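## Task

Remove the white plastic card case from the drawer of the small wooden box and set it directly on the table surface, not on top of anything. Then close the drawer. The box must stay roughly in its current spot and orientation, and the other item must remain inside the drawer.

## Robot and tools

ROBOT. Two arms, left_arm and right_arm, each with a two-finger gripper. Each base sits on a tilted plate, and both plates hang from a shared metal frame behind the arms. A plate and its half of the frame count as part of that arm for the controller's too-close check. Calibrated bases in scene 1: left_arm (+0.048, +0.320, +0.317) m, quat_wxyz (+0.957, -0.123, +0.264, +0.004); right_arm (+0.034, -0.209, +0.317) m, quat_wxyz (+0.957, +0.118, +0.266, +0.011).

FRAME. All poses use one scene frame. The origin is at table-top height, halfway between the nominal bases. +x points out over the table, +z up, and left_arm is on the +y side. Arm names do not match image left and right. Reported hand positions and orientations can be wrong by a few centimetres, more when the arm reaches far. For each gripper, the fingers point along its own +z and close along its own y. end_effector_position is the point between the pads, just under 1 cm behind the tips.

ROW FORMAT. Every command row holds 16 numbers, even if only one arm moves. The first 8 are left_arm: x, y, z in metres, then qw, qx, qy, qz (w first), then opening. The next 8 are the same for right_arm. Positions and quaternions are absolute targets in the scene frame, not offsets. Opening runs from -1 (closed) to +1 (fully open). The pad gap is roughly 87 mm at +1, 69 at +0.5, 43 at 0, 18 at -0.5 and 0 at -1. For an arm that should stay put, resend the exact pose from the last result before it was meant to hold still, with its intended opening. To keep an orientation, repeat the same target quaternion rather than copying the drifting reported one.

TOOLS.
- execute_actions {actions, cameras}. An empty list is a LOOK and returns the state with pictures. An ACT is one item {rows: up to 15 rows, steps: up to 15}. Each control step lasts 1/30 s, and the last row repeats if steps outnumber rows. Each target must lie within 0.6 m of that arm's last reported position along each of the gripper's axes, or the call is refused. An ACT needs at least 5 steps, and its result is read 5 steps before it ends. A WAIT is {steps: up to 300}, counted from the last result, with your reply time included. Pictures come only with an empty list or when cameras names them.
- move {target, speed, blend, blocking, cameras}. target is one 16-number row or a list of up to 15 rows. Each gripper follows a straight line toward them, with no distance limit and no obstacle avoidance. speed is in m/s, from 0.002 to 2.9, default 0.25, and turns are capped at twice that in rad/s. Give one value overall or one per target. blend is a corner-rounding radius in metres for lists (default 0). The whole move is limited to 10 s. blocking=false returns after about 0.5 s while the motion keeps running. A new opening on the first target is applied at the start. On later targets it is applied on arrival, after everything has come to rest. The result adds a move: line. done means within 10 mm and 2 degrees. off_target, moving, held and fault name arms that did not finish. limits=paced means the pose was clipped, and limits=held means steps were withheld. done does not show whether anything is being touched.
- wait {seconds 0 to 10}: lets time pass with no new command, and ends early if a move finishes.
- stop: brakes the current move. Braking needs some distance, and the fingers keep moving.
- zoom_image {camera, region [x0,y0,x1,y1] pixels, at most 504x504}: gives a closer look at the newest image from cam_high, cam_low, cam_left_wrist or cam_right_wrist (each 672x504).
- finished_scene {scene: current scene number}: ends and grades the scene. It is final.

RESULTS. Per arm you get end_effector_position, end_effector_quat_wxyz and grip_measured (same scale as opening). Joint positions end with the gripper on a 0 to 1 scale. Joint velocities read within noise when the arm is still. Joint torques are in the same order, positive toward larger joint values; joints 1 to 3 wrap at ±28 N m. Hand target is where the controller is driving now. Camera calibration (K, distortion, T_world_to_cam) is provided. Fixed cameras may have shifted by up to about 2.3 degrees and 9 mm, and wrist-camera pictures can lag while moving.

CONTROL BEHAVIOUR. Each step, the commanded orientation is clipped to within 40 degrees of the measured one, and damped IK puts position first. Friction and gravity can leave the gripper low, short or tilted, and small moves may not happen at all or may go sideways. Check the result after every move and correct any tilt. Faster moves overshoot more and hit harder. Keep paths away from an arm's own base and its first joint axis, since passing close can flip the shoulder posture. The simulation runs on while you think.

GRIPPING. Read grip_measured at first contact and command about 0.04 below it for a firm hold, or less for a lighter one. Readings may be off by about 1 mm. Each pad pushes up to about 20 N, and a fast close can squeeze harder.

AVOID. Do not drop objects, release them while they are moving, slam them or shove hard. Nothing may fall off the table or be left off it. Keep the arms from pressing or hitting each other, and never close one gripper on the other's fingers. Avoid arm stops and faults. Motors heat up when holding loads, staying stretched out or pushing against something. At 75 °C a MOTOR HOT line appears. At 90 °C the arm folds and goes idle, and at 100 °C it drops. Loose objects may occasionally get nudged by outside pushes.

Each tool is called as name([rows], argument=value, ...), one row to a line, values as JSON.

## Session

execute_actions(actions=[], cameras=["all"])

zoom_image(camera="cam_high", region=[220, 220, 450, 400])

zoom_image(camera="cam_low", region=[100, 200, 600, 450])

Scene clock: 0.00 s of 6000.00 s.
left_arm: end_effector_position=(+0.3331, +0.1519, +0.2145) grip_measured=+1.000 end_effector_quat_wxyz=(+0.166, +0.205, +0.963, +0.049) | right_arm: end_effector_position=(+0.4711, -0.3406, +0.1768) grip_measured=+1.000 end_effector_quat_wxyz=(+0.220, -0.321, +0.921, -0.013)
Joint positions: left_arm=[-0.841 1.741 0.813 -0.119 -0.801 -0.148 1] | right_arm=[-0.308 1.585 1.037 -0.062 -0.175 -0.955 1]
Joint velocities: within noise
Joint torques (N m): no reading
Motor temperatures (°C): left_arm=[25 31 30 26 24 26 23] | right_arm=[25 28 26 27 27 28 27]
Heat: left arm: 31 °C; right arm: 28 °C.
Hand target: left_arm +0.3356, +0.1518, +0.2160; +0.169, +0.201, +0.964, +0.048 | right_arm +0.4792, -0.3429, +0.1849; +0.232, -0.321, +0.918, -0.021
camera_calibration:
cam_left_wrist: T_world_to_cam=[[-0.375837, -0.909949, -0.175329, 0.299036], [-0.827423, 0.244324, 0.505645, 0.154714], [-0.417274, 0.335111, -0.844739, 0.410246], [0, 0, 0, 1]] pos_world=[0.411588, 0.0968291, 0.32075]
cam_right_wrist: T_world_to_cam=[[0.600023, -0.781227, 0.172214, -0.58096], [-0.755106, -0.481995, 0.444405, 0.132697], [-0.264175, -0.396693, -0.879117, 0.281155], [0, 0, 0, 1]] pos_world=[0.523063, -0.27837, 0.288247]

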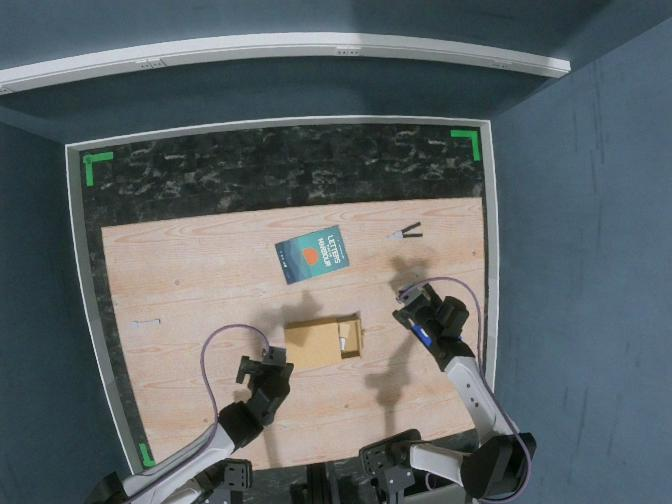

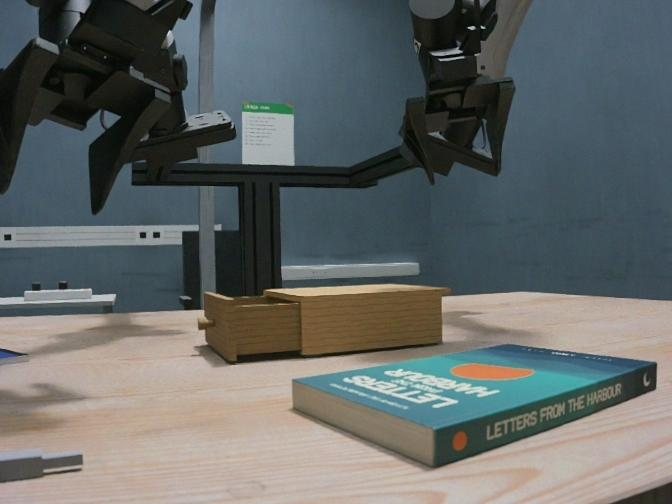

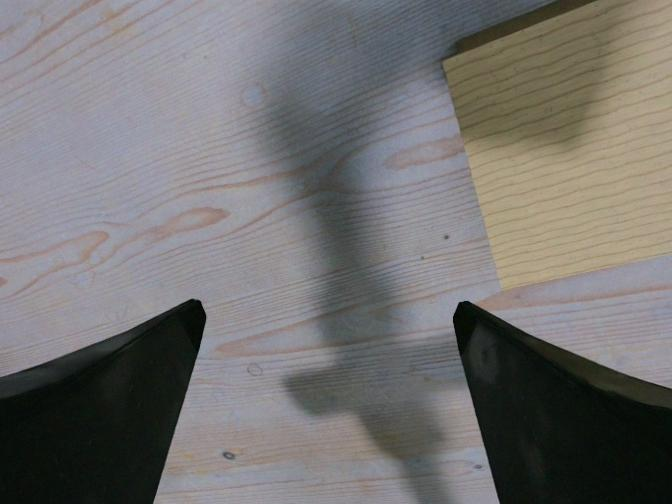

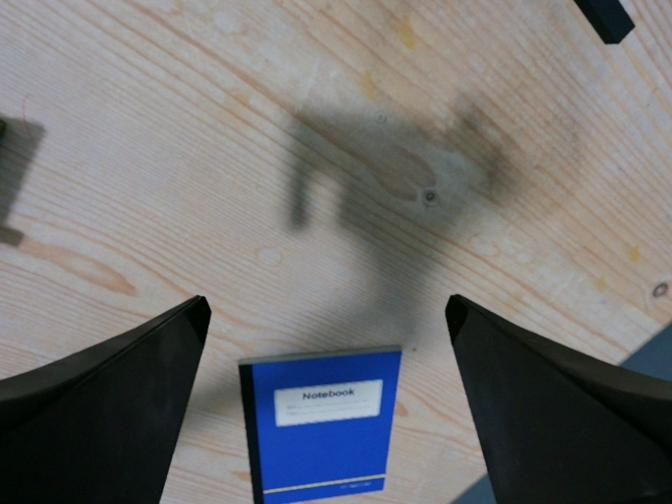

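Scaled by 2.191 from the camera's 672x504 image, which has a finer 960x720 frame.

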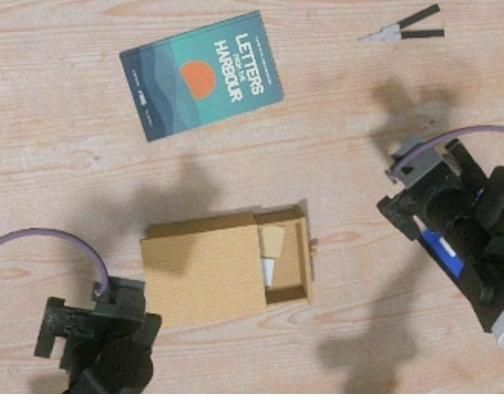

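Scaled by 1.008 from the camera's 672x504 image, which has a finer 960x720 frame.

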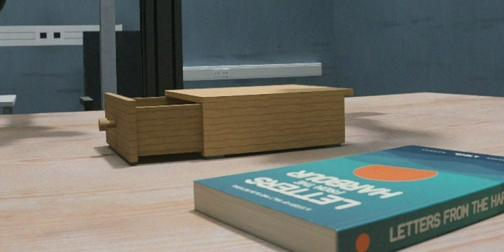

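zoom_image(camera="cam_high", region=[275, 305, 375, 380])

Scaled by 5.040 from the camera's 672x504 image, which has a finer 960x720 frame.

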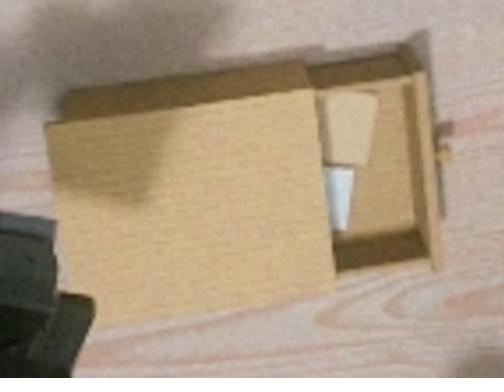

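move(target=[0.3331,0.1519,0.2145,0.166,0.205,0.963,0.049,1, 0.325,-0.155,0.150,0.1908,0,0.9816,0,-1], speed=0.4, cameras=["cam_right_wrist","cam_high"])

zoom_image(camera="cam_right_wrist", region=[150, 40, 620, 392])

Scene clock: 2.50 s of 6000.00 s.
left_arm: end_effector_position=(+0.3331, +0.1519, +0.2145) grip_measured=+1.000 end_effector_quat_wxyz=(+0.166, +0.205, +0.963, +0.049) | right_arm: end_effector_position=(+0.3228, -0.1579, +0.1508) grip_measured=-0.973 end_effector_quat_wxyz=(+0.184, -0.006, +0.983, +0.002)
Joint positions: left_arm=[-0.841 1.741 0.813 -0.119 -0.801 -0.148 1] | right_arm=[0.276 1.56 0.435 0.423 0.413 0.044 0.013]
Joint velocities: within noise
Joint torques (N m): left_arm=[-4.42 -6.39 4.08 1.03 -0.11 0.13] | right_arm=[3.75 -3.97 2.61 1.1 0.1 0]
Motor temperatures (°C): left_arm=[26 31 30 26 24 26 23] | right_arm=[25 28 26 27 27 28 27]
Heat: left arm: 31 °C; right arm: 28 °C.
Hand target: left_arm +0.3331, +0.1518, +0.2145; +0.166, +0.205, +0.963, +0.049 | right_arm +0.3249, -0.1549, +0.1501; +0.191, +0.000, +0.982, +0.000
Off the commanded pose: left_arm 0.000 m, 0 deg | right_arm 0.004 m, 1 deg.
Kept back: nothing.
move: done
camera_calibration:
cam_right_wrist: T_world_to_cam=[[0.0315066, -0.999495, 0.00409136, -0.170362], [-0.873003, -0.0255256, 0.487047, 0.224039], [-0.486697, -0.018917, -0.873366, 0.422275], [0, 0, 0, 1]] pos_world=[0.406474, -0.156569, 0.26038]
Images, in order (width x height): cam_high 672x504, cam_right_wrist 672x504.

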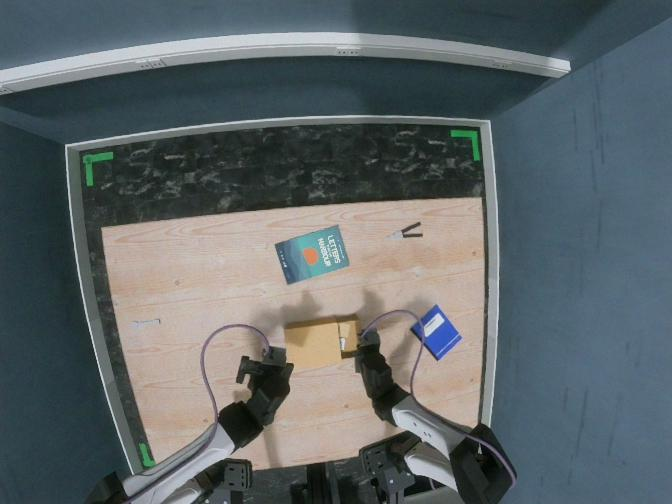

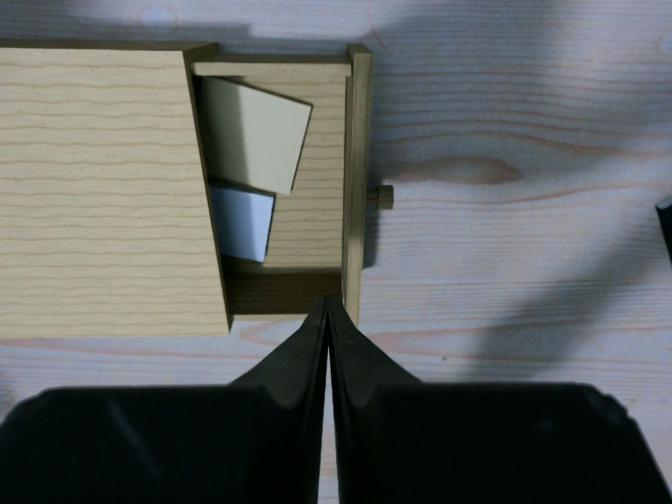

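Scaled by 1.072 from the camera's 672x504 image, which has a finer 960x720 frame.

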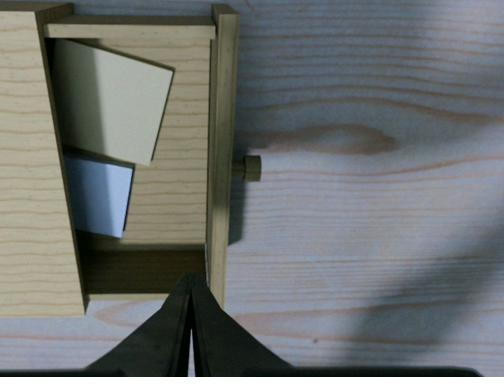

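zoom_image(camera="cam_right_wrist", region=[180, 40, 380, 190])

zoom_image(camera="cam_right_wrist", region=[180, 160, 380, 330])

zoom_image(camera="cam_high", region=[320, 305, 370, 370])

Scaled by 2.520 from the camera's 672x504 image, which has a finer 960x720 frame.

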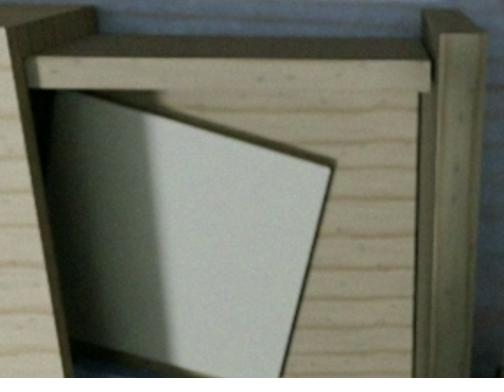

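Scaled by 2.520 from the camera's 672x504 image, which has a finer 960x720 frame.

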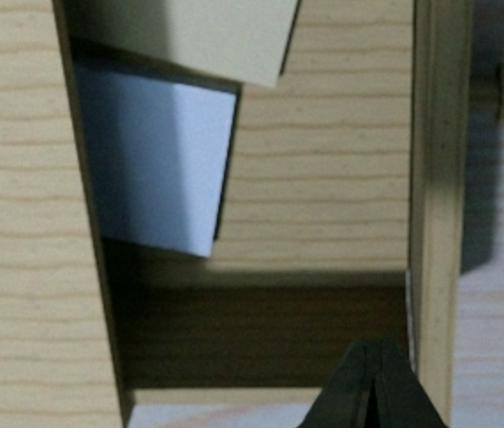

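Scaled by 7.754 from the camera's 672x504 image, which has a finer 960x720 frame.

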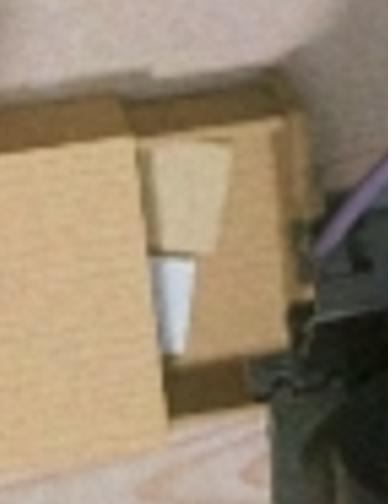

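move([
  [0.3331,0.1519,0.2145,0.166,0.205,0.963,0.049,1, 0.326,-0.134,0.105,0.1305,0,0.9914,0,-0.4],
  [0.3331,0.1519,0.2145,0.166,0.205,0.963,0.049,1, 0.327,-0.134,0.038,0.1305,0,0.9914,0,-0.4],
], speed=[0.2,0.12], cameras=["cam_right_wrist","cam_low"])

zoom_image(camera="cam_right_wrist", region=[150, 100, 550, 400])

zoom_image(camera="cam_low", region=[170, 220, 470, 390])

Scene clock: 11.77 s of 6000.00 s.
left_arm: end_effector_position=(+0.3331, +0.1519, +0.2145) grip_measured=+1.000 end_effector_quat_wxyz=(+0.166, +0.205, +0.963, +0.049) | right_arm: end_effector_position=(+0.3240, -0.1335, +0.0421) grip_measured=-0.400 end_effector_quat_wxyz=(+0.124, -0.001, +0.992, -0.002)
Joint positions: left_arm=[-0.841 1.741 0.813 -0.119 -0.801 -0.148 1] | right_arm=[0.212 2.125 0.712 0.599 0.37 0.054 0.3]
Joint velocities: within noise
Joint torques (N m): left_arm=[-4.41 -6.37 4.14 1.03 -0.12 0.15] | right_arm=[2.8 -5.19 1.05 0.88 -0.12 -0.25]
Motor temperatures (°C): left_arm=[26 33 31 27 24 26 23] | right_arm=[25 29 26 28 27 28 27]
Heat: left arm: 33 °C; right arm: 29 °C.
Hand target: left_arm +0.3331, +0.1518, +0.2145; +0.166, +0.205, +0.963, +0.049 | right_arm +0.3269, -0.1341, +0.0381; +0.130, +0.000, +0.991, +0.000
Off the commanded pose: left_arm 0.000 m, 0 deg | right_arm 0.005 m, 1 deg.
Kept back: nothing.
move: done
camera_calibration:
cam_right_wrist: T_world_to_cam=[[0.0228037, -0.999705, 0.0083577, -0.142975], [-0.808498, -0.0135235, 0.588343, 0.255071], [-0.588057, -0.0201736, -0.808568, 0.358257], [0, 0, 0, 1]] pos_world=[0.420161, -0.132256, 0.140801]
Images, in order (width x height): cam_low 672x504, cam_right_wrist 672x504.

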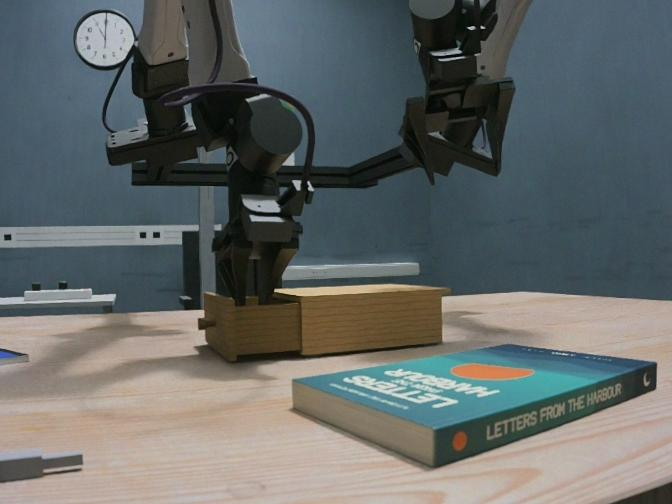

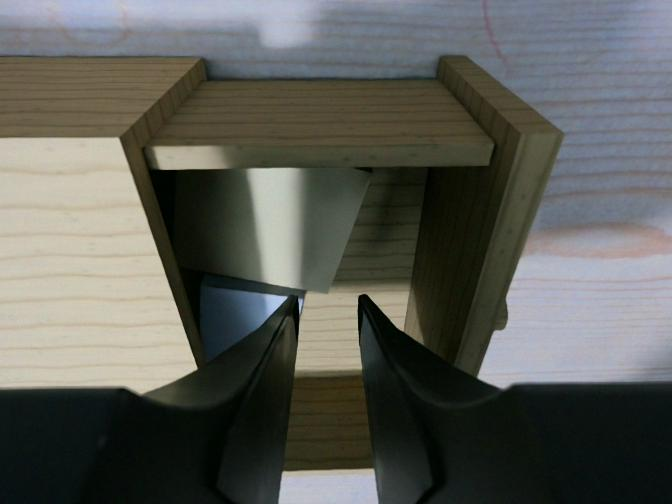

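Scaled by 1.260 from the camera's 672x504 image, which has a finer 960x720 frame.

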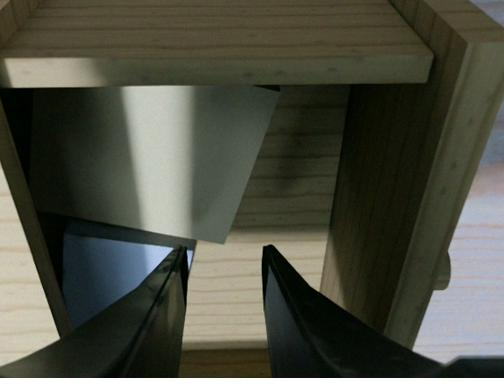

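Scaled by 1.680 from the camera's 672x504 image, which has a finer 960x720 frame.

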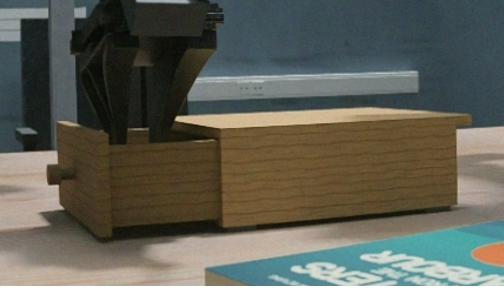

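execute_actions(actions=[], cameras=["cam_right_wrist", "cam_high", "cam_low"])

Scene clock: 12.87 s of 6000.00 s.
left_arm: end_effector_position=(+0.3331, +0.1519, +0.2145) grip_measured=+1.000 end_effector_quat_wxyz=(+0.166, +0.205, +0.963, +0.049) | right_arm: end_effector_position=(+0.3243, -0.1334, +0.0421) grip_measured=-0.400 end_effector_quat_wxyz=(+0.125, -0.001, +0.992, -0.002)
Joint positions: left_arm=[-0.841 1.741 0.813 -0.119 -0.801 -0.148 1] | right_arm=[0.212 2.125 0.712 0.601 0.37 0.053 0.3]
Joint velocities: within noise
Joint torques (N m): left_arm=[-4.41 -6.37 4.07 1.04 -0.11 0.14] | right_arm=[2.86 -5.29 1.07 0.9 -0.1 -0.22]
Motor temperatures (°C): left_arm=[26 34 31 27 24 26 23] | right_arm=[25 29 26 28 27 28 27]
Heat: left arm: 34 °C; right arm: 29 °C.
Hand target: left_arm +0.3331, +0.1518, +0.2145; +0.166, +0.205, +0.963, +0.049 | right_arm +0.3269, -0.1341, +0.0381; +0.130, +0.000, +0.991, +0.000
Off the commanded pose: left_arm 0.000 m, 0 deg | right_arm 0.005 m, 1 deg.
Steps of this call (1-33: nothing new was sent). Readings (end_effector_position of left_arm | right_arm):
1: (+0.3331, +0.1519, +0.2145) | (+0.3241, -0.1335, +0.0421)
2: (+0.3331, +0.1519, +0.2145) | (+0.3242, -0.1335, +0.0421)
4: (+0.3331, +0.1519, +0.2145) | (+0.3242, -0.1335, +0.0421)
8: (+0.3331, +0.1519, +0.2145) | (+0.3242, -0.1334, +0.0421)
33: the state above
camera_calibration:
cam_right_wrist: T_world_to_cam=[[0.022662, -0.999712, 0.00786657, -0.142851], [-0.809297, -0.0137247, 0.587239, 0.255586], [-0.586962, -0.0196744, -0.809375, 0.358255], [0, 0, 0, 1]] pos_world=[0.420364, -0.132254, 0.140997]
Images, in order (width x height): cam_high 672x504, cam_low 672x504, cam_right_wrist 672x504.

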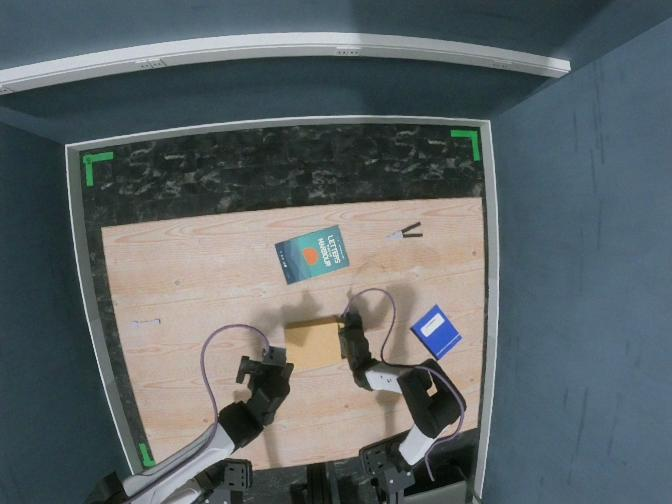

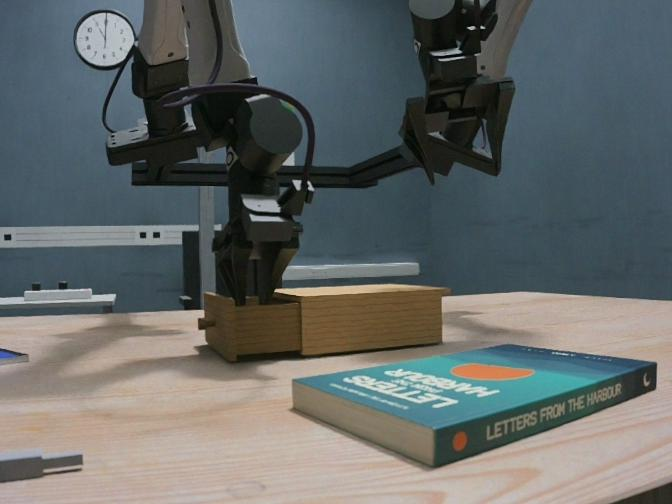

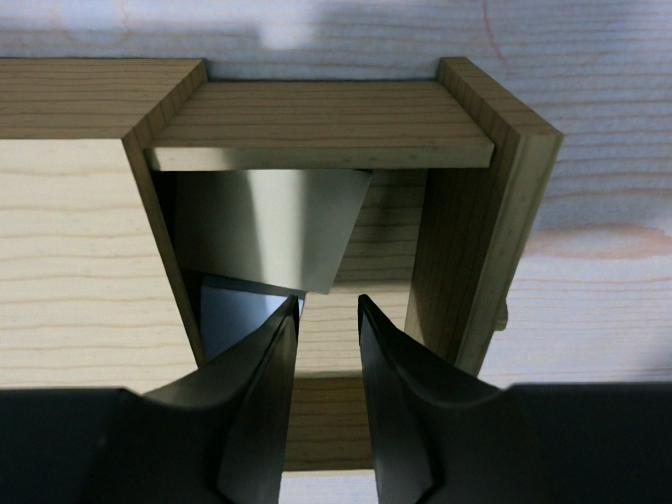

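execute_actions([
  {"rows": [[0.3331,0.1519,0.2145,0.166,0.205,0.963,0.049,1,0.327,-0.134,0.038,0.1305,0,0.9914,0,-0.37],[0.3331,0.1519,0.2145,0.166,0.205,0.963,0.049,1,0.327,-0.134,0.038,0.1305,0,0.9914,0,-0.34],[0.3331,0.1519,0.2145,0.166,0.205,0.963,0.049,1,0.327,-0.134,0.038,0.1305,0,0.9914,0,-0.31],[0.3331,0.1519,0.2145,0.166,0.205,0.963,0.049,1,0.327,-0.134,0.038,0.1305,0,0.9914,0,-0.28],[0.3331,0.1519,0.2145,0.166,0.205,0.963,0.049,1,0.327,-0.134,0.038,0.1305,0,0.9914,0,-0.25],[0.3331,0.1519,0.2145,0.166,0.205,0.963,0.049,1,0.327,-0.134,0.038,0.1305,0,0.9914,0,-0.22],[0.3331,0.1519,0.2145,0.166,0.205,0.963,0.049,1,0.327,-0.134,0.038,0.1305,0,0.9914,0,-0.19],[0.3331,0.1519,0.2145,0.166,0.205,0.963,0.049,1,0.327,-0.134,0.038,0.1305,0,0.9914,0,-0.16],[0.3331,0.1519,0.2145,0.166,0.205,0.963,0.049,1,0.327,-0.134,0.038,0.1305,0,0.9914,0,-0.14],[0.3331,0.1519,0.2145,0.166,0.205,0.963,0.049,1,0.327,-0.134,0.038,0.1305,0,0.9914,0,-0.12],[0.3331,0.1519,0.2145,0.166,0.205,0.963,0.049,1,0.327,-0.134,0.038,0.1305,0,0.9914,0,-0.1]]},
], cameras=["cam_right_wrist", "cam_low"])

execute_actions(actions=[], cameras=["cam_right_wrist", "cam_low"])

Scene clock: 13.77 s of 6000.00 s.
left_arm: end_effector_position=(+0.3331, +0.1519, +0.2145) grip_measured=+1.000 end_effector_quat_wxyz=(+0.166, +0.205, +0.963, +0.049) | right_arm: end_effector_position=(+0.3244, -0.1333, +0.0421) grip_measured=-0.133 end_effector_quat_wxyz=(+0.125, -0.001, +0.992, -0.002)
Joint positions: left_arm=[-0.841 1.741 0.813 -0.119 -0.801 -0.148 1] | right_arm=[0.212 2.125 0.712 0.601 0.369 0.053 0.434]
Joint velocities: left_arm=[within noise] | right_arm=[-0.012 -0.007 0.002 -0.022 0.022 0.051 0.278]
Joint torques (N m): left_arm=[-4.38 -6.38 4.14 1.03 -0.11 0.13] | right_arm=[2.8 -5.2 1.2 0.87 -0.11 -0.22]
Motor temperatures (°C): left_arm=[26 34 31 27 24 26 23] | right_arm=[25 29 26 28 27 28 27]
Heat: left arm: 34 °C; right arm: 29 °C.
Steps of this call (1-17: nothing new was sent; 18-27: this action's first 10). Readings (end_effector_position of left_arm | right_arm):
18: (+0.3331, +0.1519, +0.2145) | (+0.3244, -0.1334, +0.0421)
19: (+0.3331, +0.1519, +0.2145) | (+0.3244, -0.1334, +0.0421)
21: (+0.3331, +0.1519, +0.2145) | (+0.3244, -0.1333, +0.0421)
25: (+0.3331, +0.1519, +0.2145) | (+0.3244, -0.1333, +0.0421)
27: the state above
camera_calibration:
cam_right_wrist: T_world_to_cam=[[0.0227276, -0.999714, 0.00745634, -0.142723], [-0.809505, -0.0140256, 0.586946, 0.255758], [-0.586673, -0.0193758, -0.809592, 0.358264], [0, 0, 0, 1]] pos_world=[0.420465, -0.132153, 0.140996]
Images, in order (width x height): cam_low 672x504, cam_right_wrist 672x504.

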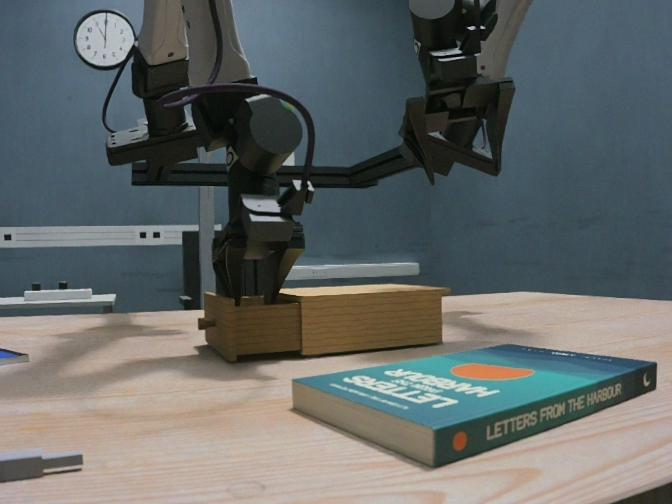

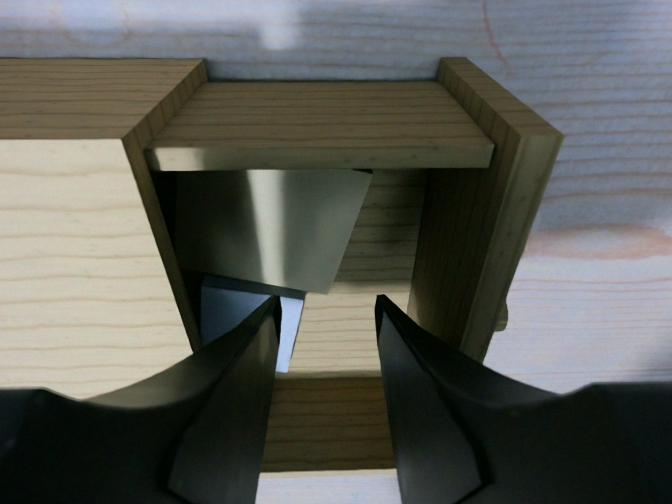

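Scene clock: 13.93 s of 6000.00 s.
left_arm: end_effector_position=(+0.3331, +0.1519, +0.2145) grip_measured=+1.000 end_effector_quat_wxyz=(+0.166, +0.205, +0.963, +0.049) | right_arm: end_effector_position=(+0.3244, -0.1333, +0.0421) grip_measured=-0.100 end_effector_quat_wxyz=(+0.125, -0.001, +0.992, -0.002)
Joint positions: left_arm=[-0.841 1.741 0.813 -0.119 -0.801 -0.148 1] | right_arm=[0.212 2.125 0.712 0.601 0.369 0.053 0.45]
Joint velocities: within noise
Joint torques (N m): left_arm=[-4.4 -6.35 4.12 1.04 -0.11 0.14] | right_arm=[2.78 -5.26 1.24 0.9 -0.09 -0.23]
Motor temperatures (°C): left_arm=[26 34 31 27 24 26 23] | right_arm=[25 29 26 28 27 28 27]
Heat: left arm: 34 °C; right arm: 29 °C.
Hand target: left_arm +0.3331, +0.1518, +0.2145; +0.166, +0.205, +0.963, +0.049 | right_arm +0.3269, -0.1340, +0.0381; +0.130, +0.000, +0.991, +0.000
Off the commanded pose: left_arm 0.000 m, 0 deg | right_arm 0.005 m, 1 deg.
Steps of this call (1-5: your previous action's last 5). Readings (end_effector_position of left_arm | right_arm):
1: (+0.3331, +0.1519, +0.2145) | (+0.3244, -0.1333, +0.0421)
2: (+0.3331, +0.1519, +0.2145) | (+0.3244, -0.1333, +0.0421)
4: (+0.3331, +0.1519, +0.2145) | (+0.3244, -0.1333, +0.0421)
5: the state above
camera_calibration:
cam_right_wrist: T_world_to_cam=[[0.0227276, -0.999714, 0.00745634, -0.142723], [-0.809505, -0.0140256, 0.586946, 0.255758], [-0.586673, -0.0193758, -0.809592, 0.358264], [0, 0, 0, 1]] pos_world=[0.420465, -0.132153, 0.140996]
Images, in order (width x height): cam_low 672x504, cam_right_wrist 672x504.

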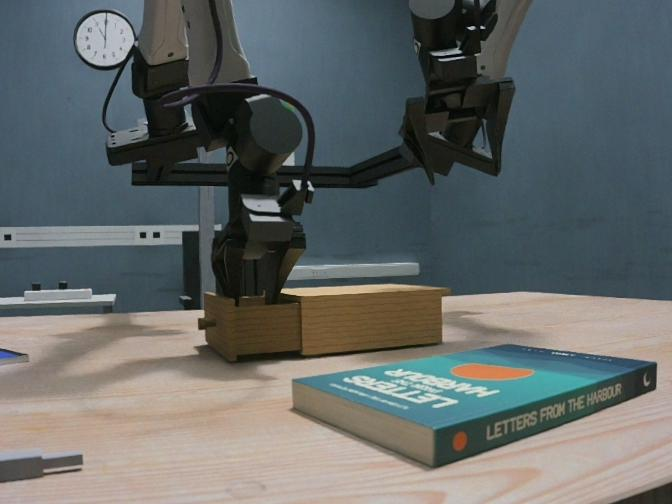

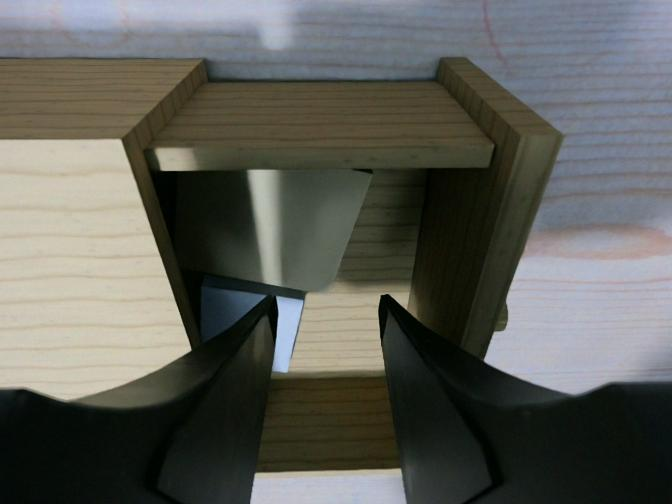

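execute_actions([
  {"rows": [[0.3331,0.1519,0.2145,0.166,0.205,0.963,0.049,1,0.327,-0.134,0.038,0.1305,0,0.9914,0,-0.08],[0.3331,0.1519,0.2145,0.166,0.205,0.963,0.049,1,0.327,-0.134,0.038,0.1305,0,0.9914,0,-0.065],[0.3331,0.1519,0.2145,0.166,0.205,0.963,0.049,1,0.327,-0.134,0.038,0.1305,0,0.9914,0,-0.05],[0.3331,0.1519,0.2145,0.166,0.205,0.963,0.049,1,0.327,-0.134,0.038,0.1305,0,0.9914,0,-0.035],[0.3331,0.1519,0.2145,0.166,0.205,0.963,0.049,1,0.327,-0.134,0.038,0.1305,0,0.9914,0,-0.02],[0.3331,0.1519,0.2145,0.166,0.205,0.963,0.049,1,0.327,-0.134,0.038,0.1305,0,0.9914,0,-0.005],[0.3331,0.1519,0.2145,0.166,0.205,0.963,0.049,1,0.327,-0.134,0.038,0.1305,0,0.9914,0,0.01],[0.3331,0.1519,0.2145,0.166,0.205,0.963,0.049,1,0.327,-0.134,0.038,0.1305,0,0.9914,0,0.025],[0.3331,0.1519,0.2145,0.166,0.205,0.963,0.049,1,0.327,-0.134,0.038,0.1305,0,0.9914,0,0.04],[0.3331,0.1519,0.2145,0.166,0.205,0.963,0.049,1,0.327,-0.134,0.038,0.1305,0,0.9914,0,0.055],[0.3331,0.1519,0.2145,0.166,0.205,0.963,0.049,1,0.327,-0.134,0.038,0.1305,0,0.9914,0,0.07],[0.3331,0.1519,0.2145,0.166,0.205,0.963,0.049,1,0.327,-0.134,0.038,0.1305,0,0.9914,0,0.08]]},
], cameras=[])

execute_actions(actions=[], cameras=["cam_right_wrist", "cam_low"])

Scene clock: 14.87 s of 6000.00 s.
left_arm: end_effector_position=(+0.3331, +0.1519, +0.2145) grip_measured=+1.000 end_effector_quat_wxyz=(+0.166, +0.205, +0.963, +0.049) | right_arm: end_effector_position=(+0.3244, -0.1333, +0.0421) grip_measured=+0.048 end_effector_quat_wxyz=(+0.125, -0.001, +0.992, -0.002)
Joint positions: left_arm=[-0.841 1.741 0.813 -0.119 -0.801 -0.148 1] | right_arm=[0.212 2.125 0.712 0.601 0.369 0.053 0.524]
Joint velocities: left_arm=[within noise] | right_arm=[0.007 -0.002 -0.012 0.081 -0.007 0.022 0.145]
Joint torques (N m): left_arm=[-4.42 -6.41 4.08 1.04 -0.11 0.15] | right_arm=[2.85 -5.22 1.02 0.89 -0.08 -0.25]
Motor temperatures (°C): left_arm=[26 34 31 27 24 26 23] | right_arm=[25 29 26 28 27 28 27]
Heat: left arm: 34 °C; right arm: 29 °C.
Steps of this call (1-18: nothing new was sent; 19-28: this action's first 10). Readings (end_effector_position of left_arm | right_arm):
19: (+0.3331, +0.1519, +0.2145) | (+0.3244, -0.1333, +0.0421)
20: (+0.3331, +0.1519, +0.2145) | (+0.3244, -0.1333, +0.0421)
22: (+0.3331, +0.1519, +0.2145) | (+0.3244, -0.1333, +0.0421)
26: (+0.3331, +0.1519, +0.2145) | (+0.3244, -0.1333, +0.0421)
28: the state above
No camera images: "cameras" was empty.

Scene clock: 15.03 s of 6000.00 s.
left_arm: end_effector_position=(+0.3331, +0.1519, +0.2145) grip_measured=+1.000 end_effector_quat_wxyz=(+0.166, +0.205, +0.963, +0.049) | right_arm: end_effector_position=(+0.3244, -0.1333, +0.0421) grip_measured=+0.080 end_effector_quat_wxyz=(+0.125, -0.001, +0.992, -0.002)
Joint positions: left_arm=[-0.841 1.741 0.813 -0.119 -0.801 -0.148 1] | right_arm=[0.212 2.125 0.712 0.601 0.369 0.053 0.54]
Joint velocities: within noise
Joint torques (N m): left_arm=[-4.38 -6.38 4.12 1.03 -0.11 0.13] | right_arm=[2.81 -5.24 1.13 0.87 -0.07 -0.24]
Motor temperatures (°C): left_arm=[26 34 31 27 24 26 23] | right_arm=[25 29 26 28 27 28 27]
Heat: left arm: 34 °C; right arm: 29 °C.
Hand target: left_arm +0.3331, +0.1518, +0.2145; +0.166, +0.205, +0.963, +0.049 | right_arm +0.3269, -0.1340, +0.0381; +0.130, +0.000, +0.991, +0.000
Off the commanded pose: left_arm 0.000 m, 0 deg | right_arm 0.005 m, 1 deg.
Steps of this call (1-5: your previous action's last 5). Readings (end_effector_position of left_arm | right_arm):
1: (+0.3331, +0.1519, +0.2145) | (+0.3244, -0.1333, +0.0421)
2: (+0.3331, +0.1519, +0.2145) | (+0.3244, -0.1333, +0.0421)
4: (+0.3331, +0.1519, +0.2145) | (+0.3244, -0.1333, +0.0421)
5: the state above
camera_calibration:
cam_right_wrist: T_world_to_cam=[[0.0227276, -0.999714, 0.00745634, -0.142723], [-0.809505, -0.0140256, 0.586946, 0.255758], [-0.586673, -0.0193758, -0.809592, 0.358264], [0, 0, 0, 1]] pos_world=[0.420465, -0.132153, 0.140996]
Images, in order (width x height): cam_low 672x504, cam_right_wrist 672x504.

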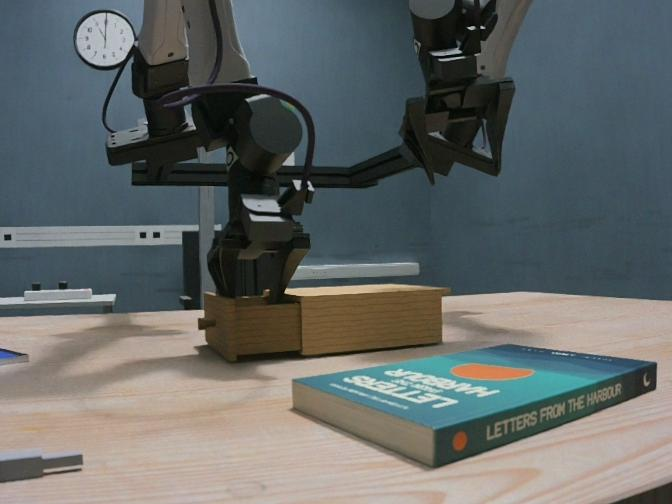

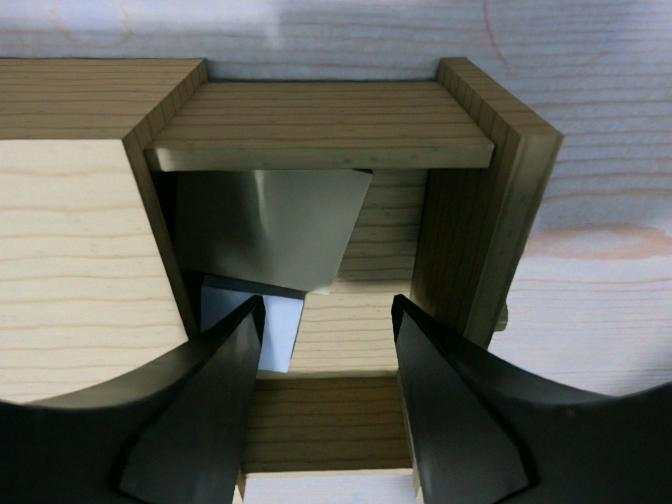

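execute_actions([
  {"rows": [[0.3331,0.1519,0.2145,0.166,0.205,0.963,0.049,1,0.327,-0.134,0.038,0.1305,0,0.9914,0,0.095],[0.3331,0.1519,0.2145,0.166,0.205,0.963,0.049,1,0.327,-0.134,0.038,0.1305,0,0.9914,0,0.11],[0.3331,0.1519,0.2145,0.166,0.205,0.963,0.049,1,0.327,-0.134,0.038,0.1305,0,0.9914,0,0.125],[0.3331,0.1519,0.2145,0.166,0.205,0.963,0.049,1,0.327,-0.134,0.038,0.1305,0,0.9914,0,0.14],[0.3331,0.1519,0.2145,0.166,0.205,0.963,0.049,1,0.327,-0.134,0.038,0.1305,0,0.9914,0,0.155],[0.3331,0.1519,0.2145,0.166,0.205,0.963,0.049,1,0.327,-0.134,0.038,0.1305,0,0.9914,0,0.17],[0.3331,0.1519,0.2145,0.166,0.205,0.963,0.049,1,0.327,-0.134,0.038,0.1305,0,0.9914,0,0.185],[0.3331,0.1519,0.2145,0.166,0.205,0.963,0.049,1,0.327,-0.134,0.038,0.1305,0,0.9914,0,0.2]]},
], cameras=[])

execute_actions(actions=[], cameras=["cam_right_wrist", "cam_low"])

Scene clock: 15.77 s of 6000.00 s.
left_arm: end_effector_position=(+0.3331, +0.1519, +0.2145) grip_measured=+1.000 end_effector_quat_wxyz=(+0.166, +0.205, +0.963, +0.049) | right_arm: end_effector_position=(+0.3245, -0.1352, +0.0419) grip_measured=+0.198 end_effector_quat_wxyz=(+0.125, -0.004, +0.992, -0.005)
Joint positions: left_arm=[-0.841 1.741 0.813 -0.119 -0.801 -0.148 1] | right_arm=[0.21 2.125 0.712 0.601 0.373 0.046 0.599]
Joint velocities: within noise
Joint torques (N m): left_arm=[-4.37 -6.35 4.05 1.04 -0.11 0.15] | right_arm=[3.03 -5.19 1.14 0.89 -0.13 -0.14]
Motor temperatures (°C): left_arm=[26 34 31 27 24 26 23] | right_arm=[25 29 26 28 27 28 27]
Heat: left arm: 34 °C; right arm: 29 °C.
Steps of this call (1-12: nothing new was sent; 13-22: this action's first 10). Readings (end_effector_position of left_arm | right_arm):
13: (+0.3331, +0.1519, +0.2145) | (+0.3244, -0.1333, +0.0421)
14: (+0.3331, +0.1519, +0.2145) | (+0.3244, -0.1334, +0.0421)
16: (+0.3331, +0.1519, +0.2145) | (+0.3244, -0.1334, +0.0421)
20: (+0.3331, +0.1519, +0.2145) | (+0.3245, -0.1349, +0.0419)
22: the state above
No camera images: "cameras" was empty.

Scene clock: 15.93 s of 6000.00 s.
left_arm: end_effector_position=(+0.3331, +0.1519, +0.2145) grip_measured=+1.000 end_effector_quat_wxyz=(+0.166, +0.205, +0.963, +0.049) | right_arm: end_effector_position=(+0.3245, -0.1352, +0.0419) grip_measured=+0.198 end_effector_quat_wxyz=(+0.125, -0.004, +0.992, -0.005)
Joint positions: left_arm=[-0.841 1.741 0.813 -0.119 -0.801 -0.148 1] | right_arm=[0.21 2.125 0.712 0.601 0.373 0.046 0.599]
Joint velocities: within noise
Joint torques (N m): left_arm=[-4.37 -6.39 4.11 1.04 -0.11 0.15] | right_arm=[3.07 -5.19 1.1 0.87 -0.11 -0.15]
Motor temperatures (°C): left_arm=[26 34 31 27 24 26 23] | right_arm=[25 29 26 28 27 28 27]
Heat: left arm: 34 °C; right arm: 29 °C.
Hand target: left_arm +0.3331, +0.1518, +0.2145; +0.166, +0.205, +0.963, +0.049 | right_arm +0.3269, -0.1341, +0.0381; +0.130, +0.000, +0.991, +0.000
Off the commanded pose: left_arm 0.000 m, 0 deg | right_arm 0.005 m, 1 deg.
Steps of this call (1-5: your previous action's last 5). Readings (end_effector_position of left_arm | right_arm):
1: (+0.3331, +0.1519, +0.2145) | (+0.3245, -0.1352, +0.0419)
2: (+0.3331, +0.1519, +0.2145) | (+0.3245, -0.1352, +0.0419)
4: (+0.3331, +0.1519, +0.2145) | (+0.3245, -0.1352, +0.0419)
5: the state above
camera_calibration:
cam_right_wrist: T_world_to_cam=[[0.026881, -0.99954, 0.0140705, -0.14621], [-0.809221, -0.0134946, 0.587349, 0.255838], [-0.586888, -0.0271747, -0.809212, 0.357135], [0, 0, 0, 1]] pos_world=[0.420558, -0.132985, 0.140788]
Images, in order (width x height): cam_low 672x504, cam_right_wrist 672x504.

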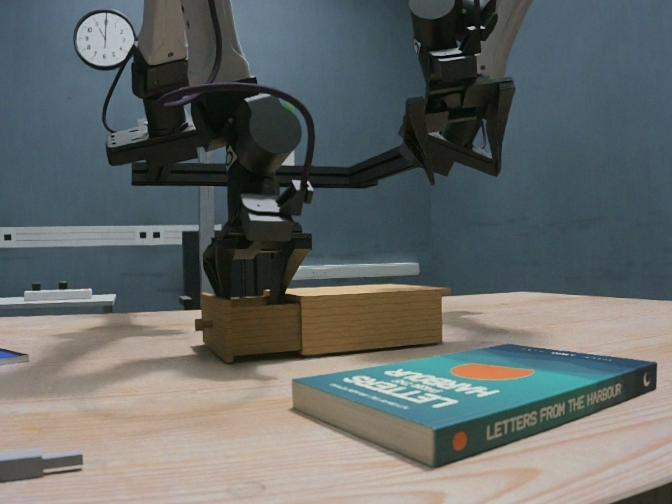

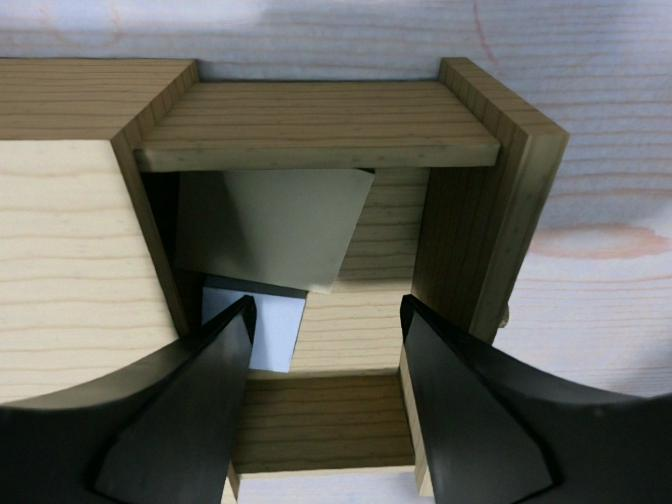

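execute_actions([
  {"rows": [[0.3331,0.1519,0.2145,0.166,0.205,0.963,0.049,1,0.327,-0.1345,0.038,0.1305,0,0.9914,0,0.215],[0.3331,0.1519,0.2145,0.166,0.205,0.963,0.049,1,0.327,-0.135,0.038,0.1305,0,0.9914,0,0.23],[0.3331,0.1519,0.2145,0.166,0.205,0.963,0.049,1,0.327,-0.1354,0.038,0.1305,0,0.9914,0,0.245],[0.3331,0.1519,0.2145,0.166,0.205,0.963,0.049,1,0.327,-0.1358,0.038,0.1305,0,0.9914,0,0.26],[0.3331,0.1519,0.2145,0.166,0.205,0.963,0.049,1,0.327,-0.1362,0.038,0.1305,0,0.9914,0,0.275],[0.3331,0.1519,0.2145,0.166,0.205,0.963,0.049,1,0.327,-0.1366,0.038,0.1305,0,0.9914,0,0.29],[0.3331,0.1519,0.2145,0.166,0.205,0.963,0.049,1,0.327,-0.137,0.038,0.1305,0,0.9914,0,0.305],[0.3331,0.1519,0.2145,0.166,0.205,0.963,0.049,1,0.327,-0.1374,0.038,0.1305,0,0.9914,0,0.32],[0.3331,0.1519,0.2145,0.166,0.205,0.963,0.049,1,0.327,-0.1378,0.038,0.1305,0,0.9914,0,0.335],[0.3331,0.1519,0.2145,0.166,0.205,0.963,0.049,1,0.327,-0.1382,0.038,0.1305,0,0.9914,0,0.35],[0.3331,0.1519,0.2145,0.166,0.205,0.963,0.049,1,0.327,-0.1386,0.038,0.1305,0,0.9914,0,0.365],[0.3331,0.1519,0.2145,0.166,0.205,0.963,0.049,1,0.327,-0.139,0.038,0.1305,0,0.9914,0,0.38],[0.3331,0.1519,0.2145,0.166,0.205,0.963,0.049,1,0.327,-0.1394,0.038,0.1305,0,0.9914,0,0.4]]},
], cameras=[])

execute_actions(actions=[], cameras=["cam_right_wrist", "cam_low"])

Scene clock: 16.90 s of 6000.00 s.
left_arm: end_effector_position=(+0.3331, +0.1519, +0.2145) grip_measured=+1.000 end_effector_quat_wxyz=(+0.166, +0.205, +0.963, +0.049) | right_arm: end_effector_position=(+0.3245, -0.1398, +0.0410) grip_measured=+0.341 end_effector_quat_wxyz=(+0.124, -0.005, +0.992, -0.010)
Joint positions: left_arm=[-0.841 1.741 0.813 -0.119 -0.801 -0.148 1] | right_arm=[0.201 2.125 0.712 0.601 0.378 0.036 0.671]
Joint velocities: left_arm=[within noise] | right_arm=[-0.027 0.012 0.002 -0.037 -0.066 -0.081 0.156]
Joint torques (N m): left_arm=[-4.38 -6.35 4.03 1.05 -0.11 0.15] | right_arm=[2.93 -5.45 0.49 0.88 -0.26 -0.06]
Motor temperatures (°C): left_arm=[26 34 31 27 24 26 23] | right_arm=[25 29 26 28 27 28 27]
Heat: left arm: 34 °C; right arm: 29 °C.
Steps of this call (1-19: nothing new was sent; 20-29: this action's first 10). Readings (end_effector_position of left_arm | right_arm):
20: (+0.3331, +0.1519, +0.2145) | (+0.3245, -0.1353, +0.0419)
21: (+0.3331, +0.1519, +0.2145) | (+0.3245, -0.1357, +0.0418)
23: (+0.3331, +0.1519, +0.2145) | (+0.3245, -0.1367, +0.0417)
27: (+0.3331, +0.1519, +0.2145) | (+0.3245, -0.1387, +0.0412)
29: the state above
No camera images: "cameras" was empty.

Scene clock: 17.07 s of 6000.00 s.
left_arm: end_effector_position=(+0.3331, +0.1519, +0.2145) grip_measured=+1.000 end_effector_quat_wxyz=(+0.166, +0.205, +0.963, +0.049) | right_arm: end_effector_position=(+0.3242, -0.1417, +0.0406) grip_measured=+0.397 end_effector_quat_wxyz=(+0.124, -0.006, +0.992, -0.012)
Joint positions: left_arm=[-0.841 1.741 0.813 -0.119 -0.801 -0.148 1] | right_arm=[0.197 2.125 0.711 0.602 0.378 0.031 0.698]
Joint velocities: within noise
Joint torques (N m): left_arm=[-4.38 -6.39 4.12 1.04 -0.12 0.15] | right_arm=[2.59 -5.71 0.61 0.9 -0.29 -0.11]
Motor temperatures (°C): left_arm=[26 34 31 27 24 26 23] | right_arm=[25 29 26 28 27 28 27]
Heat: left arm: 34 °C; right arm: 29 °C.
Hand target: left_arm +0.3331, +0.1518, +0.2145; +0.166, +0.205, +0.963, +0.049 | right_arm +0.3270, -0.1395, +0.0382; +0.130, +0.000, +0.991, +0.000
Off the commanded pose: left_arm 0.000 m, 0 deg | right_arm 0.004 m, 2 deg.
Steps of this call (1-5: your previous action's last 5). Readings (end_effector_position of left_arm | right_arm):
1: (+0.3331, +0.1519, +0.2145) | (+0.3245, -0.1401, +0.0409)
2: (+0.3331, +0.1519, +0.2145) | (+0.3243, -0.1406, +0.0408)
4: (+0.3331, +0.1519, +0.2145) | (+0.3242, -0.1417, +0.0406)
5: the state above
camera_calibration:
cam_right_wrist: T_world_to_cam=[[0.0293694, -0.999144, 0.0291345, -0.154021], [-0.807556, -0.00654078, 0.589755, 0.256634], [-0.589059, -0.0408485, -0.807057, 0.354427], [0, 0, 0, 1]] pos_world=[0.420548, -0.137733, 0.139179]
Images, in order (width x height): cam_low 672x504, cam_right_wrist 672x504.

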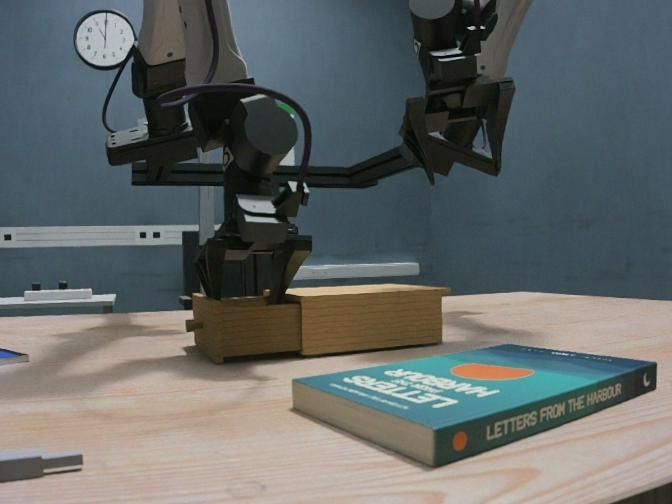

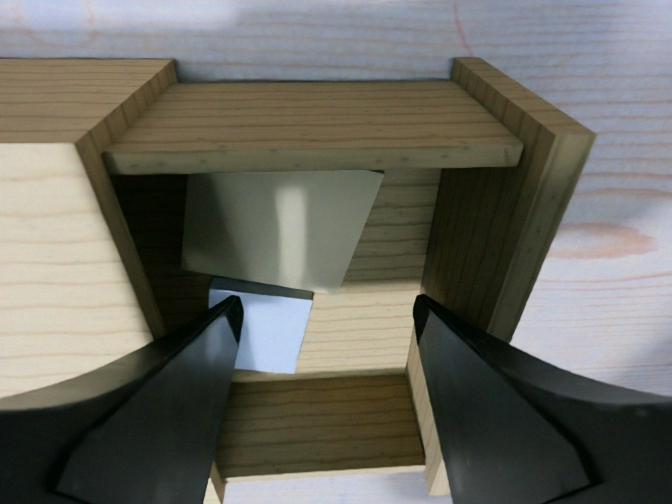

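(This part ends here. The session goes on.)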